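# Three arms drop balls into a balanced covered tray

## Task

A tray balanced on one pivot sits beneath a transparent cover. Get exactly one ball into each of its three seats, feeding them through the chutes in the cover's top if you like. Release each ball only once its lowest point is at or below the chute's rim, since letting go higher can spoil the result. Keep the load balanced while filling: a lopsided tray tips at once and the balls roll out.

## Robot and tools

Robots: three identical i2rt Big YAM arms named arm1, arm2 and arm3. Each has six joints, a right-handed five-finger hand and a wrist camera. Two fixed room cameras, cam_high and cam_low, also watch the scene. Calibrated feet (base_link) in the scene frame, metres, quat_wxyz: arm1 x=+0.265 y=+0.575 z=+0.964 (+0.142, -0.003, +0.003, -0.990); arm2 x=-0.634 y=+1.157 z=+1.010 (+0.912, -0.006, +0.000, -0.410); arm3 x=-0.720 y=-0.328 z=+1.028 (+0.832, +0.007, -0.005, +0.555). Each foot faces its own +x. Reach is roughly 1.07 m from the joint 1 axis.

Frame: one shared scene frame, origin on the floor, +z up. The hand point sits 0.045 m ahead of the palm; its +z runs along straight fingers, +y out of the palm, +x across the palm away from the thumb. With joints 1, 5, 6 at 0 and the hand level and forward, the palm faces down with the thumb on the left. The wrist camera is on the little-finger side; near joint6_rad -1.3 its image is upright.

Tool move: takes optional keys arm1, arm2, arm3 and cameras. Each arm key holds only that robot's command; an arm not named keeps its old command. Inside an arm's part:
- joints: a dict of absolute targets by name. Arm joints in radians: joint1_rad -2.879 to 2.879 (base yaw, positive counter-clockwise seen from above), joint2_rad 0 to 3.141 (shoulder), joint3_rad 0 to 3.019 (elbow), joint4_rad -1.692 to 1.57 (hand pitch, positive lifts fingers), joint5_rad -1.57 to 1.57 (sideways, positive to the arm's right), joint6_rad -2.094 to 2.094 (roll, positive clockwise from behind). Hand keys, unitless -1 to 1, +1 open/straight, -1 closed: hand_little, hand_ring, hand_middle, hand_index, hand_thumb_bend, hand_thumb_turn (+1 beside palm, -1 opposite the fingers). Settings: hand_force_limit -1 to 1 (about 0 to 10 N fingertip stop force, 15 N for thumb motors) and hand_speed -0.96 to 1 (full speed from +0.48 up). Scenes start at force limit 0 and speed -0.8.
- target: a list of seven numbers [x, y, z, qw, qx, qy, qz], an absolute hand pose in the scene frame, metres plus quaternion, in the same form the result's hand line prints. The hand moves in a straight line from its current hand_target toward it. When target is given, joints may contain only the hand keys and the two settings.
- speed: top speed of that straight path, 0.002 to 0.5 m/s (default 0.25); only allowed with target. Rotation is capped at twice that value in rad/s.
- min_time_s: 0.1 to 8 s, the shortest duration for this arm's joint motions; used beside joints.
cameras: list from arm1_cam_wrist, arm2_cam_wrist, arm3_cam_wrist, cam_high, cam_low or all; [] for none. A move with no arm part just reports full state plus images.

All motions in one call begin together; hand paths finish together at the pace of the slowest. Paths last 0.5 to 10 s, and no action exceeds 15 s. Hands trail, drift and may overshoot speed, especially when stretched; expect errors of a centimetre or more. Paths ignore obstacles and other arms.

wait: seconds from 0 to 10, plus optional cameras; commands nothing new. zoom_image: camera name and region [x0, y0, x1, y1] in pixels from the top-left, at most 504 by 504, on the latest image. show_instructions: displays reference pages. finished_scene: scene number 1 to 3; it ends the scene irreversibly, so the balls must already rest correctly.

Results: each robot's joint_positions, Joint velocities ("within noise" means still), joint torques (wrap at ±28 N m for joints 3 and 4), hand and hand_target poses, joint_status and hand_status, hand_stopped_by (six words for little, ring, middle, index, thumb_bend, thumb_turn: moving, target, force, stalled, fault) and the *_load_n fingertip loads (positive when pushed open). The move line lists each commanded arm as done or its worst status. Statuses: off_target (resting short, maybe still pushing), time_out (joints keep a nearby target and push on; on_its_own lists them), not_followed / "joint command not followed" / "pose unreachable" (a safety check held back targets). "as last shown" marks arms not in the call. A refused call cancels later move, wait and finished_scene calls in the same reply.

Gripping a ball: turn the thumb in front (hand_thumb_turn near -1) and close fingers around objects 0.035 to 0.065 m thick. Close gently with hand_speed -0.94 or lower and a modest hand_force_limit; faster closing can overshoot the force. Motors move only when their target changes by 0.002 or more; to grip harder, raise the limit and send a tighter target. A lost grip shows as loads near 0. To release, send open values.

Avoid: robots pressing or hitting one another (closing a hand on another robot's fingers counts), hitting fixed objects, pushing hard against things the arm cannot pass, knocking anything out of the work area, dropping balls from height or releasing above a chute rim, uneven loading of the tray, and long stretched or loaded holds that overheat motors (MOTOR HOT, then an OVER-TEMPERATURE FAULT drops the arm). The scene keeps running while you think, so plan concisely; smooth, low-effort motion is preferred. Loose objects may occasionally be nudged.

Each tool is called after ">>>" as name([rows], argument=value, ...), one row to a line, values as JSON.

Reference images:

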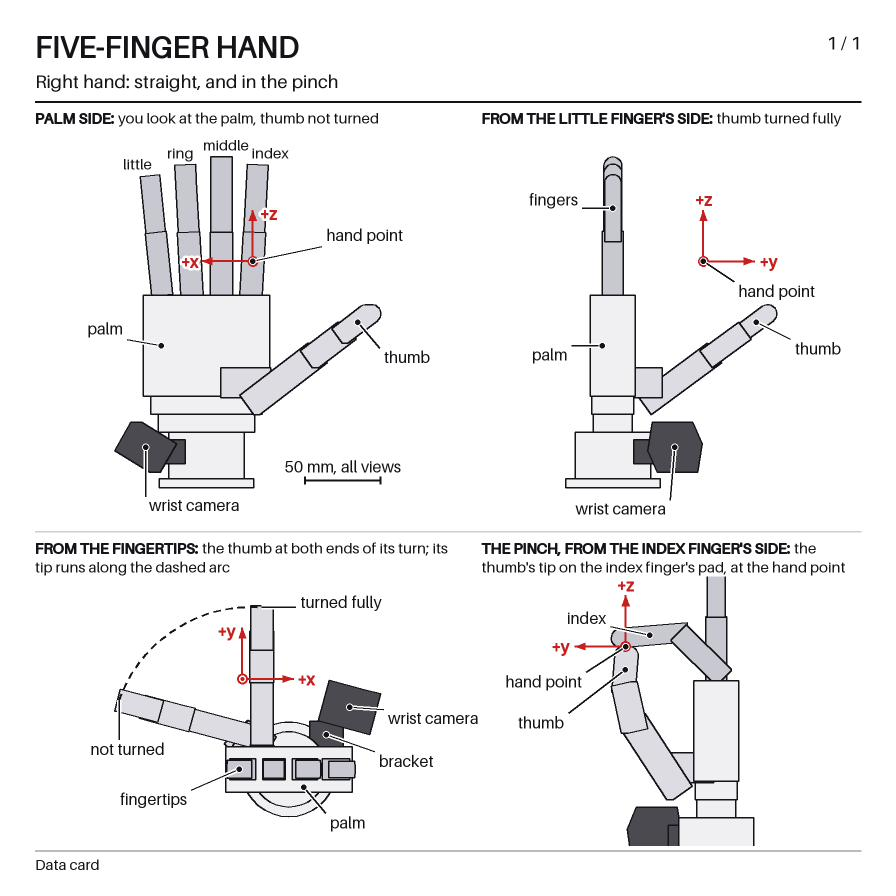

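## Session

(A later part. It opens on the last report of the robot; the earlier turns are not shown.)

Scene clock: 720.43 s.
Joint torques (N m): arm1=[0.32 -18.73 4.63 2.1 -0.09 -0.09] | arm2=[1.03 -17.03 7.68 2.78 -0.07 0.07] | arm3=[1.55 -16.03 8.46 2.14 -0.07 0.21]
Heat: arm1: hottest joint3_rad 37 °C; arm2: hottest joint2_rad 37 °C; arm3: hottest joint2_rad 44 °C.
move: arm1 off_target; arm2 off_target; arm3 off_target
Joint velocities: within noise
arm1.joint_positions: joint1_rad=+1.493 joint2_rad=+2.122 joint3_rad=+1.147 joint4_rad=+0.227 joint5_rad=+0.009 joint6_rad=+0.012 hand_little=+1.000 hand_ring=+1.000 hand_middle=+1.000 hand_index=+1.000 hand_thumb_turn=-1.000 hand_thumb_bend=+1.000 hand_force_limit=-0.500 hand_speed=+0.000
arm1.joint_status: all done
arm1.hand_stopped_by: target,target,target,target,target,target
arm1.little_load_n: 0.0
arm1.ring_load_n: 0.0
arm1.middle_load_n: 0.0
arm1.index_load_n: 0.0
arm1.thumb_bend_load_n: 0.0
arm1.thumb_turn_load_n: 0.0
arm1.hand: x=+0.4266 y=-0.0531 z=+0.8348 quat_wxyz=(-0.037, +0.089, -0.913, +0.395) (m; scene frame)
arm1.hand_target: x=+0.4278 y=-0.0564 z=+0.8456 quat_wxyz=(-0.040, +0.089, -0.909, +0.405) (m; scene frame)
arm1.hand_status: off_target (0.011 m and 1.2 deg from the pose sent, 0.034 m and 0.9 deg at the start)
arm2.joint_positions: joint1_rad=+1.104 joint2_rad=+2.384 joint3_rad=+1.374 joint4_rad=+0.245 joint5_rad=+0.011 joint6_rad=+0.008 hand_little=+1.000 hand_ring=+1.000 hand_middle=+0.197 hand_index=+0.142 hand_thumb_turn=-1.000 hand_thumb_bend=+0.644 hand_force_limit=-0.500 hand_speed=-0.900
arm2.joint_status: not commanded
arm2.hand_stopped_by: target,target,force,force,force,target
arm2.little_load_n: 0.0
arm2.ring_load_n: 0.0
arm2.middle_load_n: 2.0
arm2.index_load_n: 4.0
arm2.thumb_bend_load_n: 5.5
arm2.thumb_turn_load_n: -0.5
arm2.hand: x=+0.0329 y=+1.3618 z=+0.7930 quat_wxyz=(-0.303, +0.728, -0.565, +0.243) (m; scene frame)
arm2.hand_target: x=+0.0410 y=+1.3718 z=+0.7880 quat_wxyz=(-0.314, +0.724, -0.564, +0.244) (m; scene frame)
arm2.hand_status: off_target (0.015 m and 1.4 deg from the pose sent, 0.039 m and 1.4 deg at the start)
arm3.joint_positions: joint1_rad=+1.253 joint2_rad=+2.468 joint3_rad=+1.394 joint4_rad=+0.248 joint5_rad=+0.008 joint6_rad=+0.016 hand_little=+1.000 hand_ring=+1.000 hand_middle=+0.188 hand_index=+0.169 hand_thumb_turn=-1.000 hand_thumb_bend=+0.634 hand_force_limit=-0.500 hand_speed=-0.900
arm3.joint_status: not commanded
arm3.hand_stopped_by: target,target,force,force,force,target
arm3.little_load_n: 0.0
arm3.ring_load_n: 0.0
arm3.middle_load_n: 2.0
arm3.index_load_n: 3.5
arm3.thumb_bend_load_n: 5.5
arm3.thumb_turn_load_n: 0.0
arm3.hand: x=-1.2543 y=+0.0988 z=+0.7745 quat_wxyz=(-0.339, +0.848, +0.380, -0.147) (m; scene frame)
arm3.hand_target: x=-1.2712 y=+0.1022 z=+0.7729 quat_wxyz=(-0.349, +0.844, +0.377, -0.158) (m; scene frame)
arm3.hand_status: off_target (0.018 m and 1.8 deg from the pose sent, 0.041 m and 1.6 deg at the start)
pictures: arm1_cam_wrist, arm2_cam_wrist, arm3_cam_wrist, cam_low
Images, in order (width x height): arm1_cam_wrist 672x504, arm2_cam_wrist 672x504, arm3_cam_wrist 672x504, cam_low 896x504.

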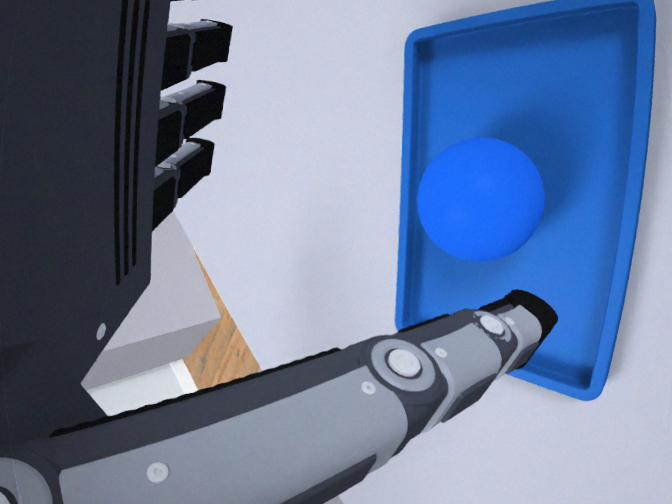

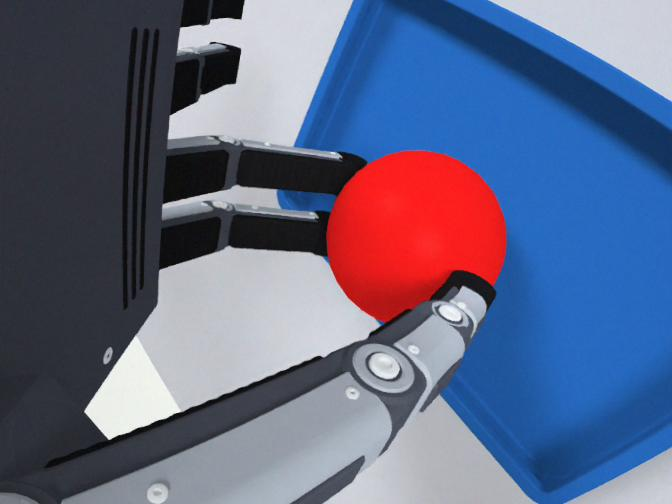

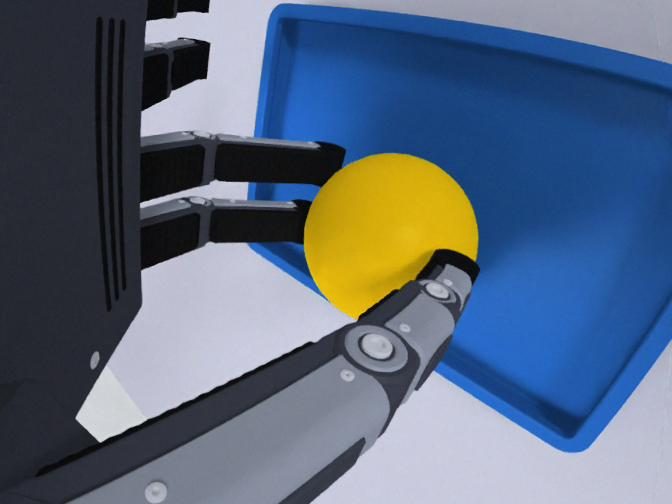

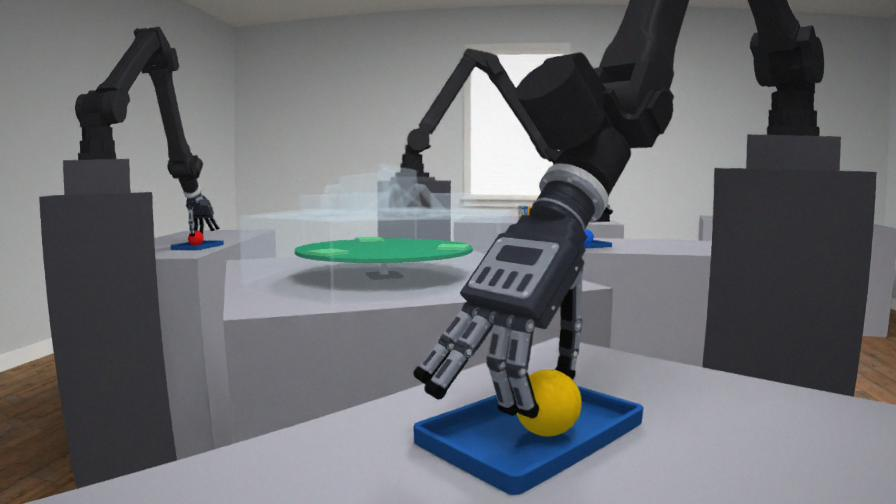

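>>> move(arm1={"target": [0.4197, -0.0548, 0.778, 0.0393, -0.0884, 0.9093, -0.4048], "speed": 0.05}, arm2={"joints": {"hand_index": 0.5, "hand_middle": 0.5, "hand_thumb_bend": 1, "hand_speed": -0.6}}, arm3={"joints": {"hand_index": 0.5, "hand_middle": 0.5, "hand_thumb_bend": 1, "hand_speed": -0.6}}, cameras=["arm1_cam_wrist", "arm2_cam_wrist", "arm3_cam_wrist"])

>>> move(arm2={"target": [0.0317, 1.365, 0.7785, 0.3142, -0.7226, 0.5645, -0.2455], "speed": 0.03}, arm3={"target": [-1.266, 0.0989, 0.7655, 0.3496, -0.8441, -0.3758, 0.1556], "speed": 0.03}, cameras=["arm1_cam_wrist", "arm2_cam_wrist", "arm3_cam_wrist", "cam_low"])

Scene clock: 754.63 s.
Joint torques (N m): arm1=[-0.91 -15.97 5.29 2.47 -0.07 -0.13] | arm2=[1.14 -17.03 7.71 2.66 -0.07 0.07] | arm3=[1.55 -16.15 8.24 2.04 -0.06 0.19]
Heat: arm1: hottest joint2_rad 37 °C; arm2: hottest joint3_rad 36 °C; arm3: hottest joint2_rad 41 °C.
move: arm1 off_target; arm2 done; arm3 done
Joint velocities: within noise
arm1.joint_positions: joint1_rad=+1.493 joint2_rad=+2.246 joint3_rad=+1.147 joint4_rad=+0.352 joint5_rad=+0.001 joint6_rad=+0.012 hand_little=+1.000 hand_ring=+1.000 hand_middle=+1.000 hand_index=+1.000 hand_thumb_turn=-1.000 hand_thumb_bend=+1.000 hand_force_limit=-0.500 hand_speed=+0.000
arm1.joint_status: not commanded
arm1.hand_stopped_by: target,target,target,target,target,target
arm1.little_load_n: 0.0
arm1.ring_load_n: 0.0
arm1.middle_load_n: 0.0
arm1.index_load_n: 0.0
arm1.thumb_bend_load_n: 0.0
arm1.thumb_turn_load_n: 0.0
arm1.hand: x=+0.4262 y=-0.0456 z=+0.7771 quat_wxyz=(-0.040, +0.091, -0.913, +0.396) (m; scene frame)
arm1.hand_target: x=+0.4199 y=-0.0541 z=+0.7782 quat_wxyz=(-0.039, +0.089, -0.909, +0.405) (m; scene frame)
arm1.hand_status: off_target (0.011 m and 1.2 deg from the pose sent, 0.057 m and 1.2 deg at the start)
arm2.joint_positions: joint1_rad=+1.104 joint2_rad=+2.384 joint3_rad=+1.374 joint4_rad=+0.248 joint5_rad=+0.011 joint6_rad=+0.017 hand_little=+1.000 hand_ring=+1.000 hand_middle=+0.500 hand_index=+0.500 hand_thumb_turn=-1.000 hand_thumb_bend=+1.000 hand_force_limit=-0.500 hand_speed=-0.600
arm2.joint_status: all done
arm2.hand_stopped_by: target,target,target,target,target,target
arm2.little_load_n: 0.0
arm2.ring_load_n: 0.0
arm2.middle_load_n: 0.0
arm2.index_load_n: 0.0
arm2.thumb_bend_load_n: 0.0
arm2.thumb_turn_load_n: 0.0
arm2.hand: x=+0.0336 y=+1.3626 z=+0.7936 quat_wxyz=(-0.306, +0.725, -0.568, +0.242) (m; scene frame)
arm2.hand_target: x=+0.0410 y=+1.3723 z=+0.7881 quat_wxyz=(-0.315, +0.721, -0.567, +0.243) (m; scene frame)
arm2.hand_status: not commanded
arm3.joint_positions: joint1_rad=+1.253 joint2_rad=+2.468 joint3_rad=+1.397 joint4_rad=+0.251 joint5_rad=+0.007 joint6_rad=+0.026 hand_little=+1.000 hand_ring=+1.000 hand_middle=+0.500 hand_index=+0.500 hand_thumb_turn=-1.000 hand_thumb_bend=+1.000 hand_force_limit=-0.500 hand_speed=-0.600
arm3.joint_status: all done
arm3.hand_stopped_by: target,target,target,target,target,target
arm3.little_load_n: 0.0
arm3.ring_load_n: 0.0
arm3.middle_load_n: 0.0
arm3.index_load_n: 0.0
arm3.thumb_bend_load_n: 0.0
arm3.thumb_turn_load_n: 0.0
arm3.hand: x=-1.2569 y=+0.0998 z=+0.7762 quat_wxyz=(-0.340, +0.849, +0.376, -0.150) (m; scene frame)
arm3.hand_target: x=-1.2720 y=+0.1020 z=+0.7734 quat_wxyz=(-0.348, +0.845, +0.374, -0.160) (m; scene frame)
arm3.hand_status: not commanded
pictures: arm1_cam_wrist, arm2_cam_wrist, arm3_cam_wrist
Images, in order (width x height): arm1_cam_wrist 672x504, arm2_cam_wrist 672x504, arm3_cam_wrist 672x504.

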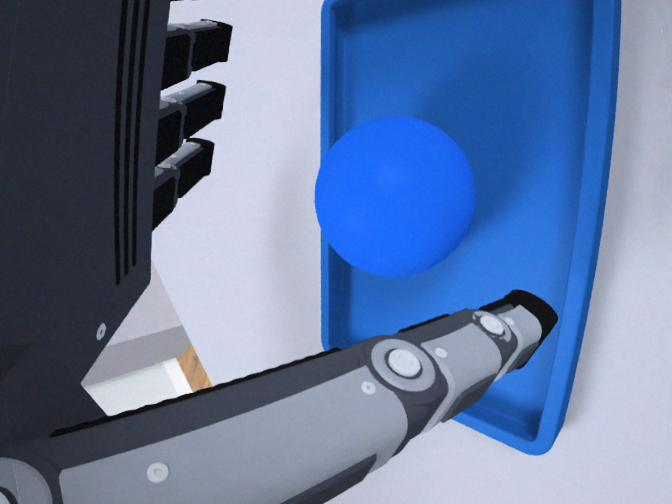

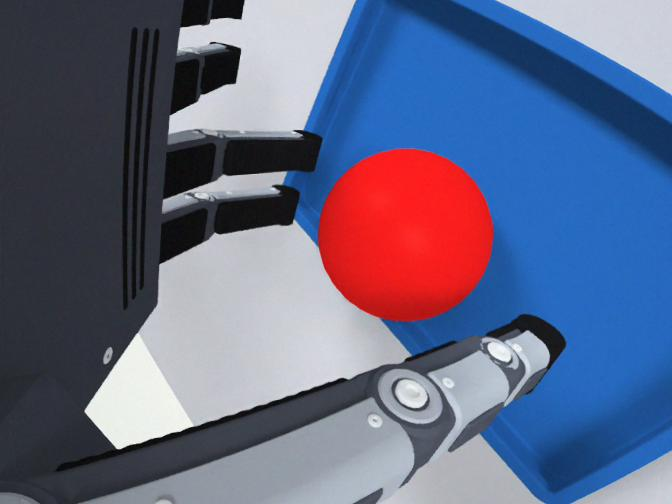

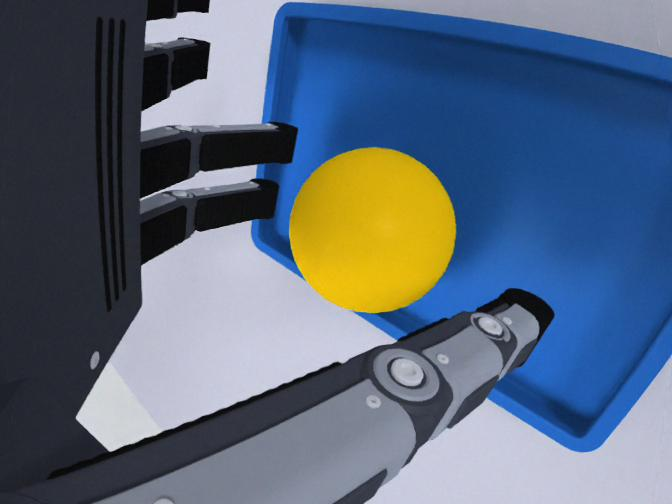

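Scene clock: 755.67 s.
Joint torques (N m): arm1=[-1.2 -17.14 5.49 2.47 -0.01 -0.15] | arm2=[0.5 -16.73 4.62 2.71 -0.13 -0.02] | arm3=[1.55 -16.15 6.84 2.1 0.11 0.11]
Heat: arm1: hottest joint2_rad 37 °C; arm2: hottest joint3_rad 36 °C; arm3: hottest joint2_rad 41 °C.
move: arm2 off_target; arm3 off_target
Joint velocities: within noise
arm1: as last shown
arm1.little_load_n: -0.5
arm2.joint_positions: joint1_rad=+1.104 joint2_rad=+2.384 joint3_rad=+1.374 joint4_rad=+0.288 joint5_rad=+0.011 joint6_rad=+0.017 hand_little=+1.000 hand_ring=+1.000 hand_middle=+0.500 hand_index=+0.500 hand_thumb_turn=-1.000 hand_thumb_bend=+1.000 hand_force_limit=-0.500 hand_speed=-0.600
arm2.joint_status: not commanded
arm2.hand_stopped_by: target,target,target,target,target,target
arm2.little_load_n: 0.0
arm2.ring_load_n: 0.0
arm2.middle_load_n: 0.0
arm2.index_load_n: 0.0
arm2.thumb_bend_load_n: 0.0
arm2.thumb_turn_load_n: 0.0
arm2.hand: x=+0.0423 y=+1.3650 z=+0.7998 quat_wxyz=(-0.320, +0.719, -0.563, +0.253) (m; scene frame)
arm2.hand_target: x=+0.0311 y=+1.3647 z=+0.7792 quat_wxyz=(-0.314, +0.723, -0.565, +0.246) (m; scene frame)
arm2.hand_status: off_target (0.024 m and 1.2 deg from the pose sent, 0.015 m and 1.1 deg at the start)
arm3.joint_positions: joint1_rad=+1.253 joint2_rad=+2.477 joint3_rad=+1.397 joint4_rad=+0.273 joint5_rad=+0.010 joint6_rad=+0.026 hand_little=+1.000 hand_ring=+1.000 hand_middle=+0.500 hand_index=+0.500 hand_thumb_turn=-1.000 hand_thumb_bend=+1.000 hand_force_limit=-0.500 hand_speed=-0.600
arm3.joint_status: not commanded
arm3.hand_stopped_by: target,target,target,target,target,target
arm3.little_load_n: 0.0
arm3.ring_load_n: 0.0
arm3.middle_load_n: 0.0
arm3.index_load_n: 0.0
arm3.thumb_bend_load_n: 0.0
arm3.thumb_turn_load_n: 0.0
arm3.hand: x=-1.2577 y=+0.1013 z=+0.7731 quat_wxyz=(-0.346, +0.847, +0.375, -0.151) (m; scene frame)
arm3.hand_target: x=-1.2652 y=+0.0983 z=+0.7649 quat_wxyz=(-0.349, +0.844, +0.376, -0.155) (m; scene frame)
arm3.hand_status: off_target (0.012 m and 0.7 deg from the pose sent, 0.014 m and 1.3 deg at the start)
pictures: arm1_cam_wrist, arm2_cam_wrist, arm3_cam_wrist, cam_low
Images, in order (width x height): arm1_cam_wrist 672x504, arm2_cam_wrist 672x504, arm3_cam_wrist 672x504, cam_low 896x504.

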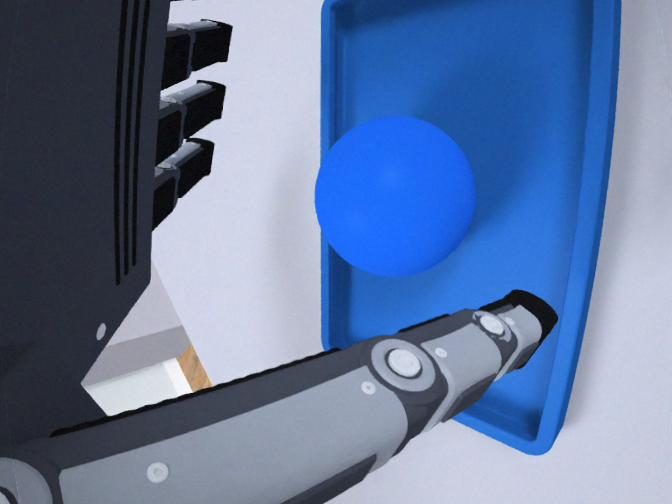

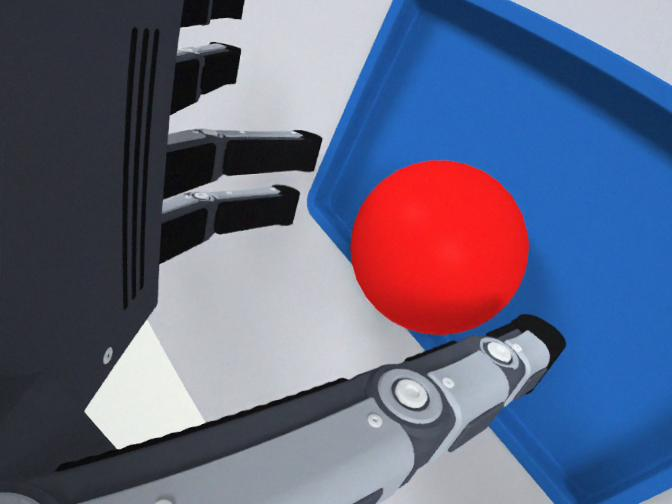

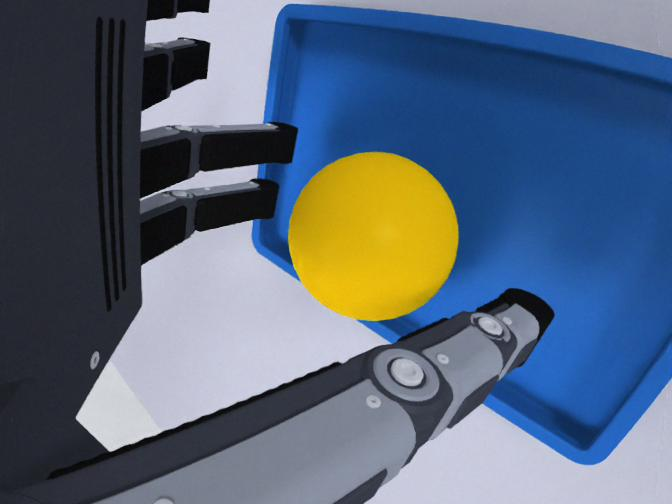

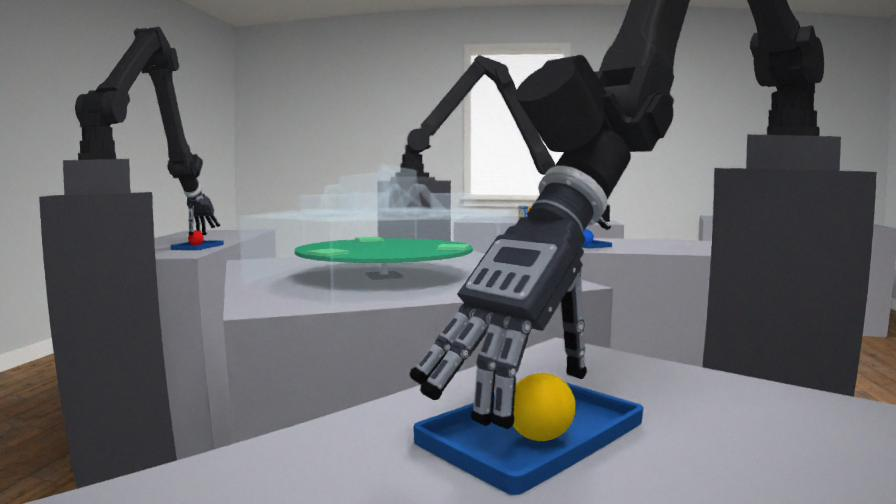

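>>> move(arm1={"target": [0.4102, -0.0608, 0.755, 0.0393, -0.0884, 0.9093, -0.4048], "speed": 0.04}, arm2={"target": [0.015, 1.368, 0.84, 0.3142, -0.7226, 0.5645, -0.2455], "speed": 0.06}, arm3={"target": [-1.266, 0.0989, 0.757, 0.3496, -0.8441, -0.3758, 0.1556], "speed": 0.03}, cameras=["arm1_cam_wrist", "arm2_cam_wrist", "arm3_cam_wrist"])

>>> move(arm2={"target": [0.035, 1.373, 0.778, 0.3142, -0.7226, 0.5645, -0.2455], "speed": 0.05}, cameras=["arm1_cam_wrist", "arm2_cam_wrist", "arm3_cam_wrist", "cam_low"])

Scene clock: 782.67 s.
Joint torques (N m): arm1=[-0.38 -17.08 6.79 2.58 -0.06 -0.14] | arm2=[1.55 -19.49 4.52 1.59 0.18 0.04] | arm3=[1.61 -16.09 7.41 2.07 0.11 0.11]
Heat: arm1: hottest joint3_rad 37 °C; arm2: hottest joint3_rad 36 °C; arm3: hottest joint2_rad 42 °C.
move: arm1 off_target; arm2 off_target; arm3 off_target
Joint velocities: within noise
arm1.joint_positions: joint1_rad=+1.473 joint2_rad=+2.303 joint3_rad=+1.153 joint4_rad=+0.382 joint5_rad=-0.014 joint6_rad=+0.004 hand_little=+1.000 hand_ring=+1.000 hand_middle=+1.000 hand_index=+1.000 hand_thumb_turn=-1.000 hand_thumb_bend=+1.000 hand_force_limit=-0.500 hand_speed=+0.000
arm1.joint_status: not commanded
arm1.hand_stopped_by: target,target,target,target,target,target
arm1.little_load_n: 0.0
arm1.ring_load_n: 0.0
arm1.middle_load_n: 0.0
arm1.index_load_n: 0.0
arm1.thumb_bend_load_n: 0.0
arm1.thumb_turn_load_n: 0.0
arm1.hand: x=+0.4144 y=-0.0393 z=+0.7489 quat_wxyz=(-0.041, +0.088, -0.917, +0.386) (m; scene frame)
arm1.hand_target: x=+0.4105 y=-0.0596 z=+0.7553 quat_wxyz=(-0.040, +0.088, -0.909, +0.404) (m; scene frame)
arm1.hand_status: off_target (0.023 m and 2.4 deg from the pose sent, 0.031 m and 1.2 deg at the start)
arm2.joint_positions: joint1_rad=+1.104 joint2_rad=+2.278 joint3_rad=+1.282 joint4_rad=+0.253 joint5_rad=+0.013 joint6_rad=+0.017 hand_little=+1.000 hand_ring=+1.000 hand_middle=+0.500 hand_index=+0.500 hand_thumb_turn=-1.000 hand_thumb_bend=+1.000 hand_force_limit=-0.500 hand_speed=-0.600
arm2.joint_status: not commanded
arm2.hand_stopped_by: target,target,target,target,target,target
arm2.little_load_n: 0.0
arm2.ring_load_n: 0.0
arm2.middle_load_n: -0.5
arm2.index_load_n: 0.0
arm2.thumb_bend_load_n: 0.0
arm2.thumb_turn_load_n: 0.0
arm2.hand: x=+0.0190 y=+1.3587 z=+0.8322 quat_wxyz=(-0.312, +0.722, -0.566, +0.248) (m; scene frame)
arm2.hand_target: x=+0.0150 y=+1.3675 z=+0.8394 quat_wxyz=(-0.314, +0.723, -0.565, +0.246) (m; scene frame)
arm2.hand_status: off_target (0.013 m and 0.4 deg from the pose sent, 0.049 m and 1.2 deg at the start)
arm3.joint_positions: joint1_rad=+1.253 joint2_rad=+2.494 joint3_rad=+1.397 joint4_rad=+0.283 joint5_rad=+0.010 joint6_rad=+0.026 hand_little=+1.000 hand_ring=+1.000 hand_middle=+0.500 hand_index=+0.500 hand_thumb_turn=-1.000 hand_thumb_bend=+1.000 hand_force_limit=-0.500 hand_speed=-0.600
arm3.joint_status: not commanded
arm3.hand_stopped_by: target,target,target,target,target,target
arm3.little_load_n: 0.0
arm3.ring_load_n: -0.5
arm3.middle_load_n: 0.0
arm3.index_load_n: 0.0
arm3.thumb_bend_load_n: 0.0
arm3.thumb_turn_load_n: 0.0
arm3.hand: x=-1.2545 y=+0.0988 z=+0.7634 quat_wxyz=(-0.343, +0.848, +0.375, -0.150) (m; scene frame)
arm3.hand_target: x=-1.2657 y=+0.0987 z=+0.7579 quat_wxyz=(-0.350, +0.844, +0.376, -0.156) (m; scene frame)
arm3.hand_status: off_target (0.013 m and 1.0 deg from the pose sent, 0.018 m and 0.7 deg at the start)
pictures: arm1_cam_wrist, arm2_cam_wrist, arm3_cam_wrist
Images, in order (width x height): arm1_cam_wrist 672x504, arm2_cam_wrist 672x504, arm3_cam_wrist 672x504.

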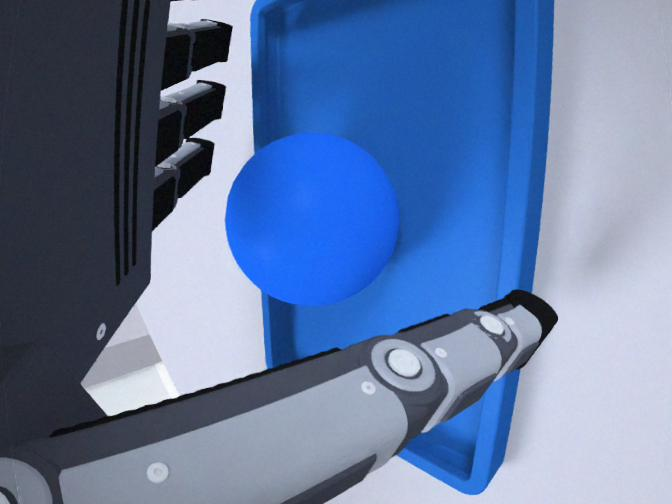

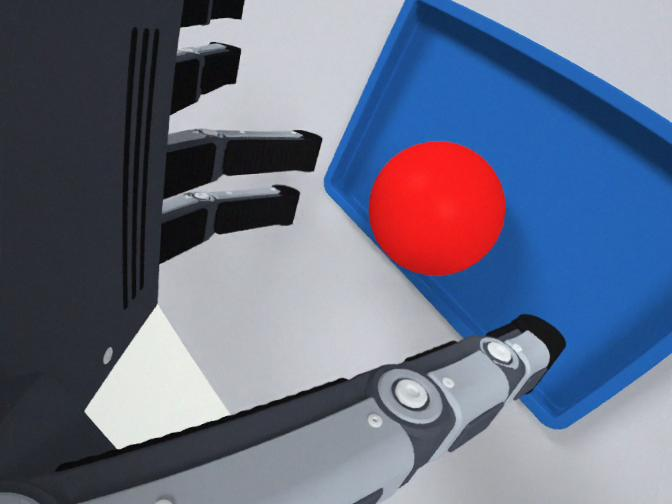

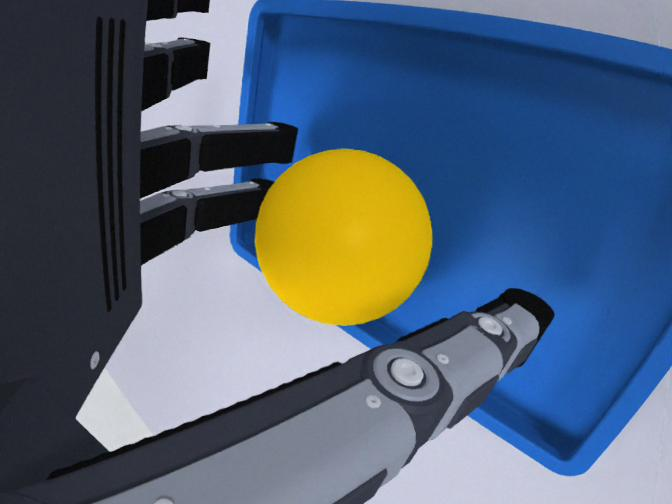

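Scene clock: 784.60 s.
Joint torques (N m): arm1=[-0.15 -16.26 6.79 2.25 -0.09 -0.19] | arm2=[1.55 -16.79 8.08 2.65 0.14 0.04] | arm3=[1.61 -16.15 7.42 2.09 0.11 0.11]
Heat: arm1: hottest joint3_rad 37 °C; arm2: hottest joint3_rad 36 °C; arm3: hottest joint2_rad 42 °C.
move: arm2 off_target
Joint velocities: within noise
arm1, arm3: as last shown
arm2.joint_positions: joint1_rad=+1.104 joint2_rad=+2.393 joint3_rad=+1.349 joint4_rad=+0.281 joint5_rad=+0.013 joint6_rad=+0.017 hand_little=+1.000 hand_ring=+1.000 hand_middle=+0.500 hand_index=+0.500 hand_thumb_turn=-1.000 hand_thumb_bend=+1.000 hand_force_limit=-0.500 hand_speed=-0.600
arm2.joint_status: not commanded
arm2.hand_stopped_by: target,target,target,target,target,target
arm2.little_load_n: 0.0
arm2.ring_load_n: 0.0
arm2.middle_load_n: 0.0
arm2.index_load_n: 0.0
arm2.thumb_bend_load_n: 0.0
arm2.thumb_turn_load_n: 0.0
arm2.hand: x=+0.0245 y=+1.3598 z=+0.7838 quat_wxyz=(-0.305, +0.725, -0.568, +0.243) (m; scene frame)
arm2.hand_target: x=+0.0341 y=+1.3728 z=+0.7792 quat_wxyz=(-0.315, +0.722, -0.564, +0.246) (m; scene frame)
arm2.hand_status: off_target (0.018 m and 1.3 deg from the pose sent, 0.058 m and 0.4 deg at the start)
arm3.ring_load_n: 0.0
pictures: arm1_cam_wrist, arm2_cam_wrist, arm3_cam_wrist, cam_low
Images, in order (width x height): arm1_cam_wrist 672x504, arm2_cam_wrist 672x504, arm3_cam_wrist 672x504, cam_low 896x504.

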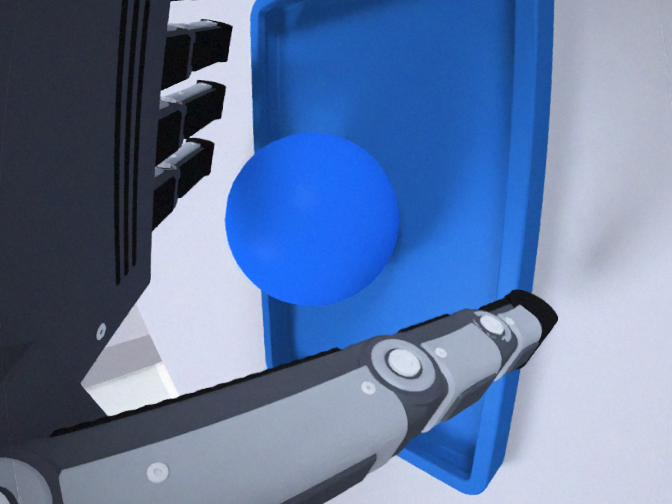

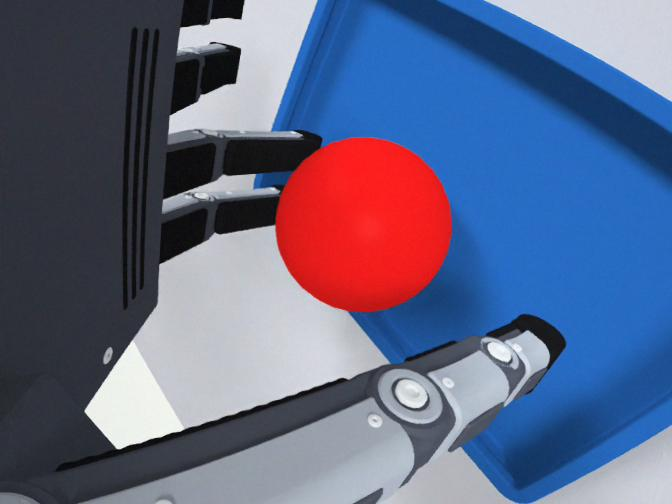

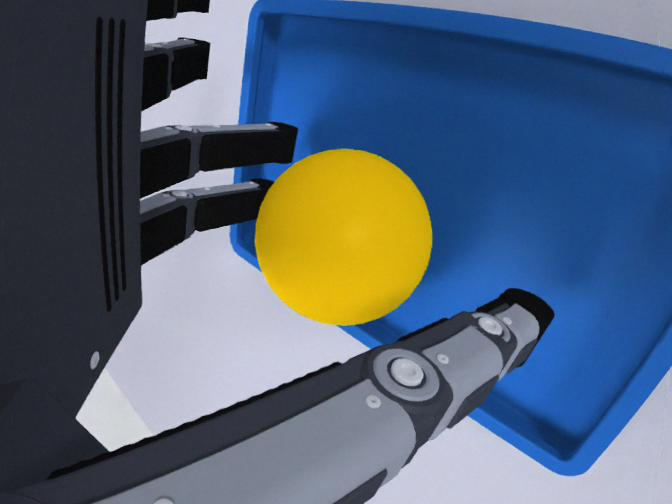

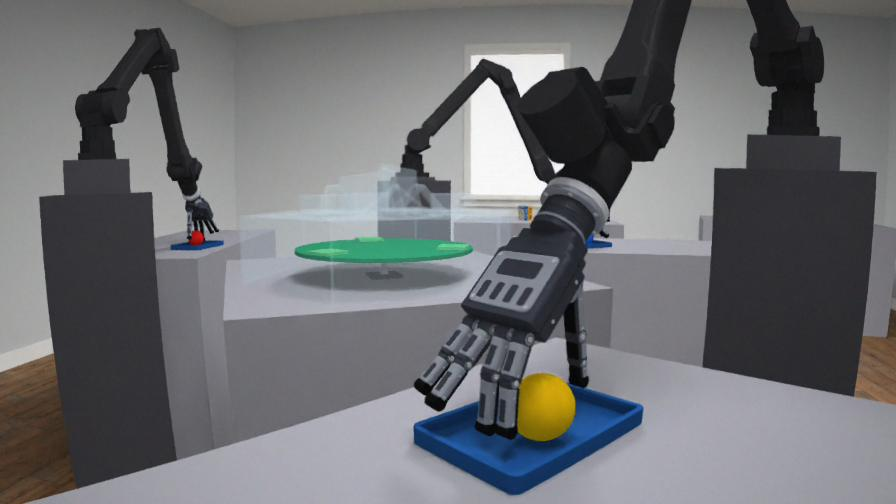

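>>> move(arm1={"target": [0.4136, -0.0763, 0.768, 0.0393, -0.0884, 0.9093, -0.4048], "speed": 0.04, "joints": {"hand_index": 0.5, "hand_middle": 0.5}}, cameras=["arm1_cam_wrist", "arm2_cam_wrist", "arm3_cam_wrist"])

Scene clock: 799.50 s.
Joint torques (N m): arm1=[-1.2 -18.61 6.93 1.14 -0.06 -0.15] | arm2=[1.44 -16.85 8.05 2.63 0.14 0.04] | arm3=[1.61 -16.09 7.42 2.09 0.11 0.11]
Heat: arm1: hottest joint3_rad 37 °C; arm2: hottest joint3_rad 36 °C; arm3: hottest joint2_rad 43 °C.
move: arm1 off_target
Joint velocities: within noise
arm1.joint_positions: joint1_rad=+1.473 joint2_rad=+2.303 joint3_rad=+1.196 joint4_rad=+0.354 joint5_rad=-0.014 joint6_rad=+0.003 hand_little=+1.000 hand_ring=+1.000 hand_middle=+0.500 hand_index=+0.500 hand_thumb_turn=-1.000 hand_thumb_bend=+1.000 hand_force_limit=-0.500 hand_speed=+0.000
arm1.joint_status: all done
arm1.hand_stopped_by: target,target,target,target,target,target
arm1.little_load_n: 0.0
arm1.ring_load_n: 0.0
arm1.middle_load_n: 0.0
arm1.index_load_n: 0.0
arm1.thumb_bend_load_n: 0.0
arm1.thumb_turn_load_n: 0.0
arm1.hand: x=+0.4178 y=-0.0573 z=+0.7581 quat_wxyz=(-0.041, +0.089, -0.914, +0.393) (m; scene frame)
arm1.hand_target: x=+0.4136 y=-0.0762 z=+0.7681 quat_wxyz=(-0.039, +0.089, -0.909, +0.405) (m; scene frame)
arm1.hand_status: off_target (0.022 m and 1.5 deg from the pose sent, 0.042 m and 2.4 deg at the start)
arm2, arm3: as last shown
arm2.hand_target: x=+0.0339 y=+1.3728 z=+0.7791 quat_wxyz=(-0.315, +0.722, -0.564, +0.246) (m; scene frame)
pictures: arm1_cam_wrist, arm2_cam_wrist, arm3_cam_wrist
Images, in order (width x height): arm1_cam_wrist 672x504, arm2_cam_wrist 672x504, arm3_cam_wrist 672x504.

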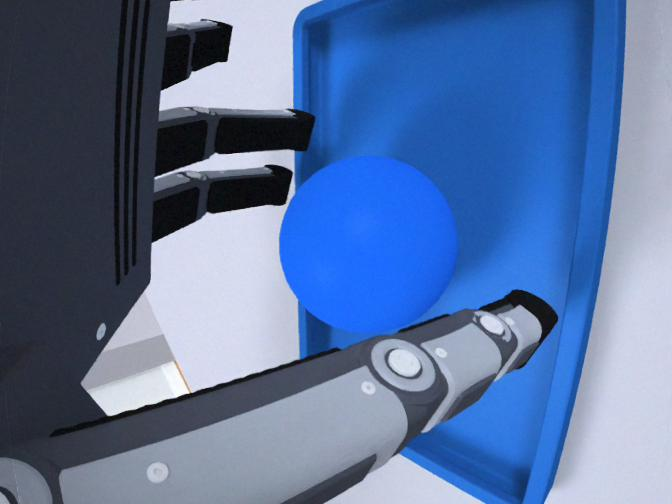

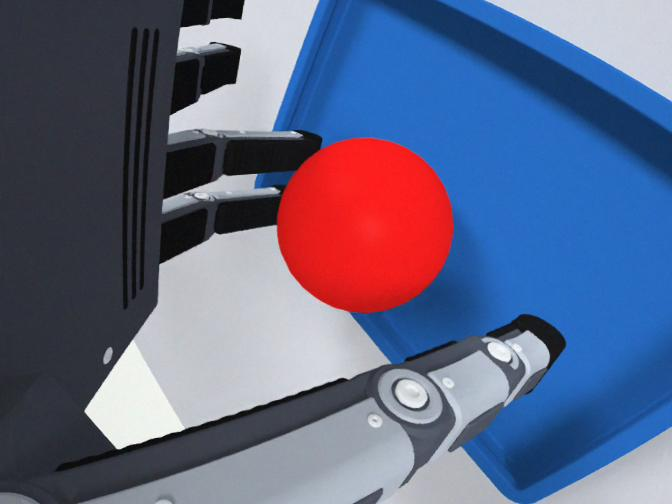

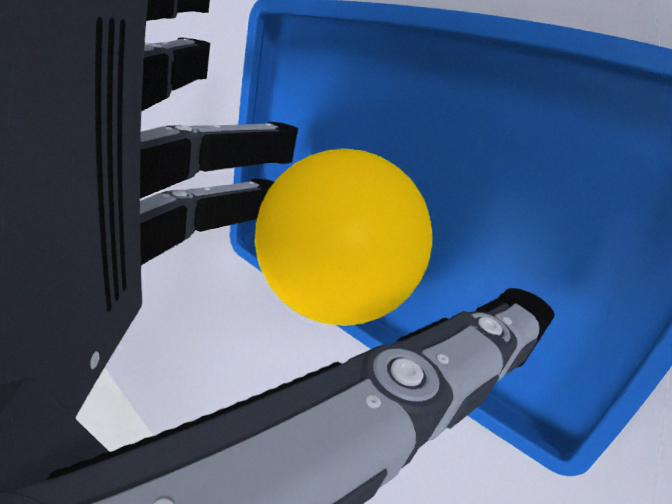

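>>> move(arm1={"joints": {"hand_index": -0.5, "hand_middle": -0.5, "hand_thumb_bend": -0.3, "hand_speed": -0.88, "hand_force_limit": -0.4}}, arm2={"joints": {"hand_index": -0.5, "hand_middle": -0.5, "hand_thumb_bend": -0.3, "hand_speed": -0.88, "hand_force_limit": -0.4}}, arm3={"joints": {"hand_index": -0.5, "hand_middle": -0.5, "hand_thumb_bend": -0.3, "hand_speed": -0.88, "hand_force_limit": -0.4}}, cameras=["arm1_cam_wrist", "arm2_cam_wrist", "arm3_cam_wrist"])

Scene clock: 814.20 s.
Joint torques (N m): arm1=[-0.79 -17.79 6.67 1.29 -0.02 -0.16] | arm2=[1.38 -16.91 7.69 2.52 0.14 0.04] | arm3=[1.55 -16.09 7.42 1.92 0.11 0.11]
Heat: arm1: hottest joint3_rad 38 °C; arm2: hottest joint3_rad 37 °C; arm3: hottest joint2_rad 43 °C.
move: arm1 off_target; arm2 off_target; arm3 off_target
Joint velocities: within noise
arm1.joint_positions: joint1_rad=+1.473 joint2_rad=+2.303 joint3_rad=+1.199 joint4_rad=+0.354 joint5_rad=-0.014 joint6_rad=+0.003 hand_little=+1.000 hand_ring=+1.000 hand_middle=+0.079 hand_index=+0.101 hand_thumb_turn=-1.000 hand_thumb_bend=+0.799 hand_force_limit=-0.400 hand_speed=-0.880
arm1.joint_status: hand_middle off_target (ended at +0.079, target -0.500); hand_index off_target (ended at +0.101, target -0.500); hand_thumb_bend off_target (ended at +0.799, target -0.300); the others done
arm1.hand_stopped_by: target,target,force,force,force,target
arm1.little_load_n: 0.0
arm1.ring_load_n: 0.0
arm1.middle_load_n: 5.0
arm1.index_load_n: 2.5
arm1.thumb_bend_load_n: 8.0
arm1.thumb_turn_load_n: 0.5
arm1.hand: x=+0.4181 y=-0.0590 z=+0.7591 quat_wxyz=(-0.042, +0.089, -0.914, +0.394) (m; scene frame)
arm1.hand_target: x=+0.4136 y=-0.0760 z=+0.7680 quat_wxyz=(-0.039, +0.089, -0.909, +0.405) (m; scene frame)
arm1.hand_status: not commanded
arm2.joint_positions: joint1_rad=+1.104 joint2_rad=+2.393 joint3_rad=+1.354 joint4_rad=+0.282 joint5_rad=+0.013 joint6_rad=+0.017 hand_little=+1.000 hand_ring=+1.000 hand_middle=+0.123 hand_index=+0.089 hand_thumb_turn=-1.000 hand_thumb_bend=+0.798 hand_force_limit=-0.400 hand_speed=-0.880
arm2.joint_status: hand_middle off_target (ended at +0.123, target -0.500); hand_index off_target (ended at +0.089, target -0.500); hand_thumb_bend off_target (ended at +0.798, target -0.300); the others done
arm2.hand_stopped_by: target,target,force,force,force,target
arm2.little_load_n: 0.0
arm2.ring_load_n: 0.0
arm2.middle_load_n: 3.0
arm2.index_load_n: 3.5
arm2.thumb_bend_load_n: 6.5
arm2.thumb_turn_load_n: 0.5
arm2.hand: x=+0.0274 y=+1.3605 z=+0.7856 quat_wxyz=(-0.307, +0.724, -0.567, +0.244) (m; scene frame)
arm2.hand_target: x=+0.0341 y=+1.3728 z=+0.7792 quat_wxyz=(-0.315, +0.722, -0.564, +0.246) (m; scene frame)
arm2.hand_status: not commanded
arm3.joint_positions: joint1_rad=+1.253 joint2_rad=+2.494 joint3_rad=+1.397 joint4_rad=+0.286 joint5_rad=+0.010 joint6_rad=+0.026 hand_little=+1.000 hand_ring=+1.000 hand_middle=+0.101 hand_index=+0.111 hand_thumb_turn=-1.000 hand_thumb_bend=+0.803 hand_force_limit=-0.400 hand_speed=-0.880
arm3.joint_status: hand_middle off_target (ended at +0.101, target -0.500); hand_index off_target (ended at +0.111, target -0.500); hand_thumb_bend off_target (ended at +0.803, target -0.300); the others done
arm3.hand_stopped_by: target,target,force,force,force,target
arm3.little_load_n: 0.0
arm3.ring_load_n: 0.0
arm3.middle_load_n: 6.0
arm3.index_load_n: 1.5
arm3.thumb_bend_load_n: 6.5
arm3.thumb_turn_load_n: 1.0
arm3.hand: x=-1.2550 y=+0.0992 z=+0.7639 quat_wxyz=(-0.345, +0.847, +0.375, -0.151) (m; scene frame)
arm3.hand_target: x=-1.2656 y=+0.0986 z=+0.7578 quat_wxyz=(-0.350, +0.844, +0.376, -0.156) (m; scene frame)
arm3.hand_status: not commanded
pictures: arm1_cam_wrist, arm2_cam_wrist, arm3_cam_wrist
Images, in order (width x height): arm1_cam_wrist 672x504, arm2_cam_wrist 672x504, arm3_cam_wrist 672x504.

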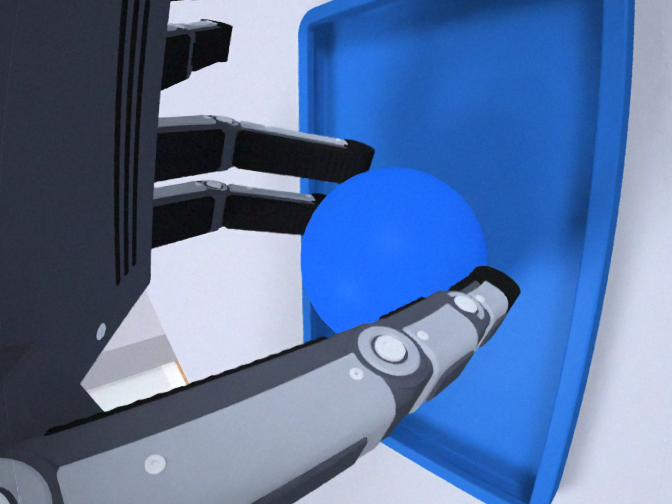

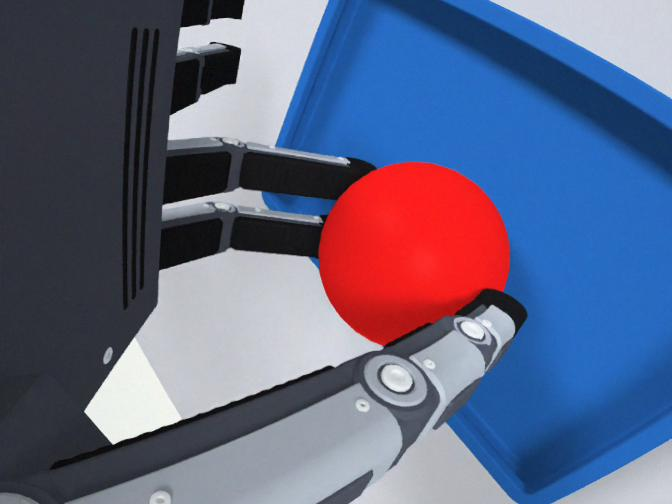

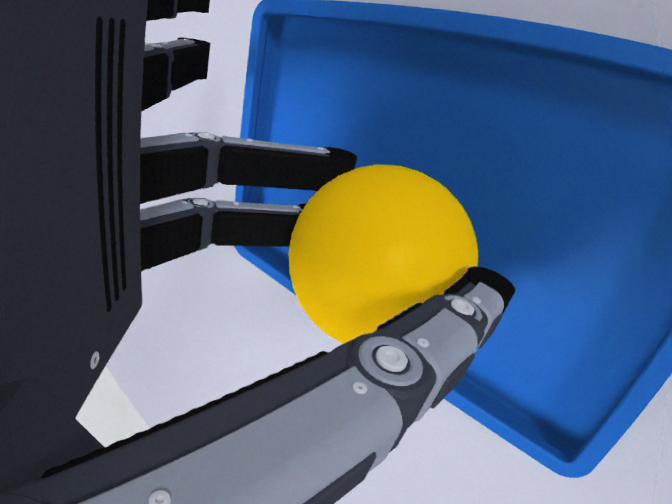

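>>> move(arm1={"target": [0.4136, -0.076, 0.84, 0.0393, -0.0884, 0.9093, -0.4048], "speed": 0.06}, arm2={"target": [0.0341, 1.3728, 0.86, 0.3142, -0.7226, 0.5645, -0.2455], "speed": 0.06}, arm3={"target": [-1.2656, 0.0986, 0.84, 0.3496, -0.8441, -0.3758, 0.1556], "speed": 0.06}, cameras=["arm1_cam_wrist", "arm2_cam_wrist", "arm3_cam_wrist", "cam_low"])

>>> zoom_image(camera="cam_low", region=[390, 200, 660, 500])

Scene clock: 845.17 s.
Joint torques (N m): arm1=[-0.44 -20.13 5.45 1.66 -0.01 -0.18] | arm2=[1.32 -21.13 5.3 1.72 0.11 0.03] | arm3=[1.44 -19.31 6.16 1.16 0.04 0.09]
Heat: arm1: hottest joint3_rad 38 °C; arm2: hottest joint3_rad 37 °C; arm3: hottest joint2_rad 43 °C.
move: arm1 off_target; arm2 off_target; arm3 off_target
Joint velocities: within noise
arm1.joint_positions: joint1_rad=+1.472 joint2_rad=+2.172 joint3_rad=+1.199 joint4_rad=+0.219 joint5_rad=-0.006 joint6_rad=-0.008 hand_little=+1.000 hand_ring=+1.000 hand_middle=+0.079 hand_index=+0.101 hand_thumb_turn=-1.000 hand_thumb_bend=+0.799 hand_force_limit=-0.400 hand_speed=-0.880
arm1.joint_status: not commanded
arm1.hand_stopped_by: target,target,force,force,force,target
arm1.little_load_n: 0.0
arm1.ring_load_n: 0.0
arm1.middle_load_n: 5.5
arm1.index_load_n: 2.5
arm1.thumb_bend_load_n: 8.0
arm1.thumb_turn_load_n: 0.5
arm1.hand: x=+0.4171 y=-0.0684 z=+0.8207 quat_wxyz=(-0.035, +0.092, -0.914, +0.393) (m; scene frame)
arm1.hand_target: x=+0.4111 y=-0.0771 z=+0.8386 quat_wxyz=(-0.034, +0.090, -0.909, +0.405) (m; scene frame)
arm1.hand_status: off_target (0.021 m and 1.6 deg from the pose sent, 0.083 m and 1.4 deg at the start)
arm2.joint_positions: joint1_rad=+1.104 joint2_rad=+2.284 joint3_rad=+1.340 joint4_rad=+0.175 joint5_rad=+0.016 joint6_rad=+0.009 hand_little=+1.000 hand_ring=+1.000 hand_middle=+0.123 hand_index=+0.089 hand_thumb_turn=-1.000 hand_thumb_bend=+0.798 hand_force_limit=-0.400 hand_speed=-0.880
arm2.joint_status: not commanded
arm2.hand_stopped_by: target,target,force,force,force,target
arm2.little_load_n: 0.0
arm2.ring_load_n: 0.0
arm2.middle_load_n: 3.5
arm2.index_load_n: 3.5
arm2.thumb_bend_load_n: 6.0
arm2.thumb_turn_load_n: 0.5
arm2.hand: x=+0.0308 y=+1.3608 z=+0.8373 quat_wxyz=(-0.301, +0.728, -0.566, +0.243) (m; scene frame)
arm2.hand_target: x=+0.0349 y=+1.3719 z=+0.8589 quat_wxyz=(-0.312, +0.725, -0.562, +0.248) (m; scene frame)
arm2.hand_status: off_target (0.026 m and 1.7 deg from the pose sent, 0.076 m and 0.9 deg at the start)
arm3.joint_positions: joint1_rad=+1.253 joint2_rad=+2.361 joint3_rad=+1.351 joint4_rad=+0.193 joint5_rad=+0.018 joint6_rad=+0.018 hand_little=+1.000 hand_ring=+1.000 hand_middle=+0.101 hand_index=+0.111 hand_thumb_turn=-1.000 hand_thumb_bend=+0.803 hand_force_limit=-0.400 hand_speed=-0.880
arm3.joint_status: not commanded
arm3.hand_stopped_by: target,target,force,force,force,target
arm3.little_load_n: 0.0
arm3.ring_load_n: 0.0
arm3.middle_load_n: 6.0
arm3.index_load_n: 1.5
arm3.thumb_bend_load_n: 6.5
arm3.thumb_turn_load_n: 1.0
arm3.hand: x=-1.2548 y=+0.1006 z=+0.8233 quat_wxyz=(-0.344, +0.847, +0.378, -0.145) (m; scene frame)
arm3.hand_target: x=-1.2646 y=+0.1003 z=+0.8391 quat_wxyz=(-0.352, +0.843, +0.378, -0.151) (m; scene frame)
arm3.hand_status: off_target (0.020 m and 1.4 deg from the pose sent, 0.077 m and 0.9 deg at the start)
pictures: arm1_cam_wrist, arm2_cam_wrist, arm3_cam_wrist, cam_low
Images, in order (width x height): arm1_cam_wrist 672x504, arm2_cam_wrist 672x504, arm3_cam_wrist 672x504, cam_low 896x504.

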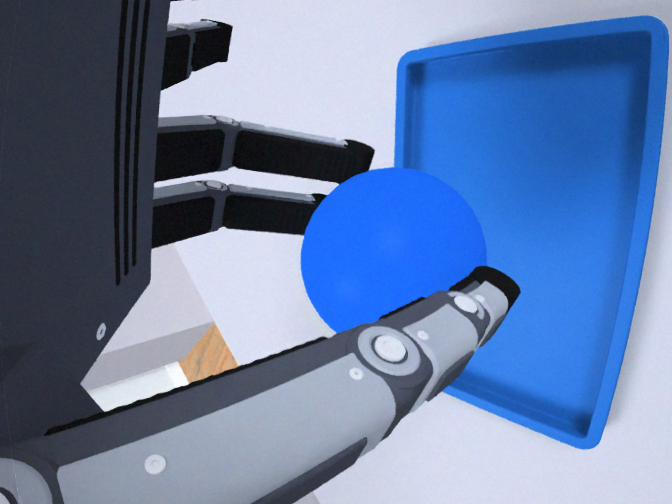

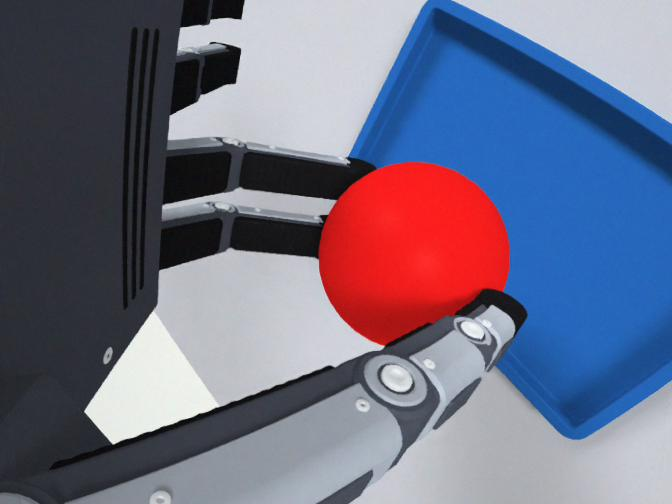

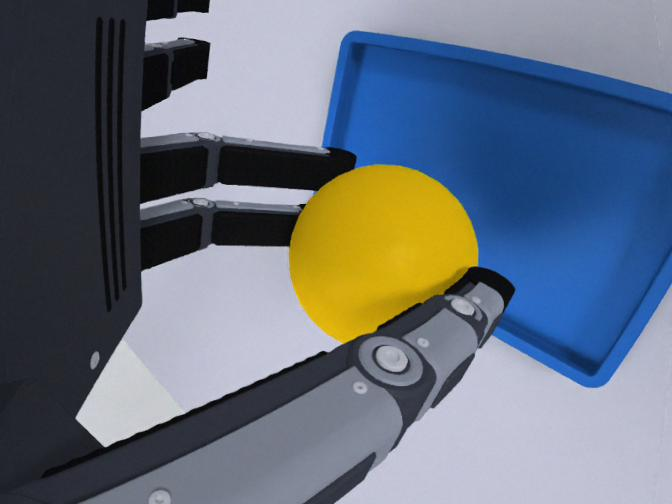

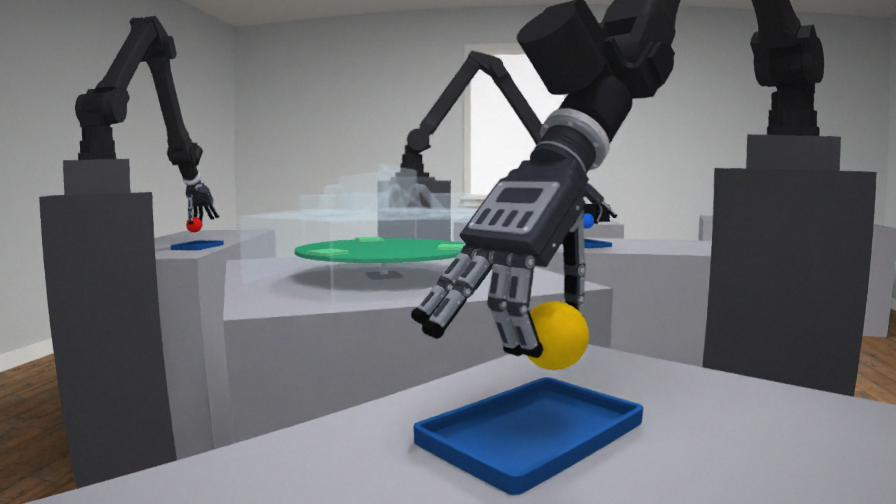

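Scaled by 1.680 from the camera's 896x504 image, which has a finer 1280x720 frame.

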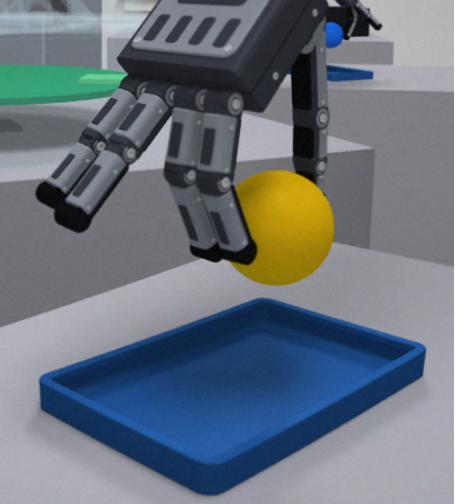

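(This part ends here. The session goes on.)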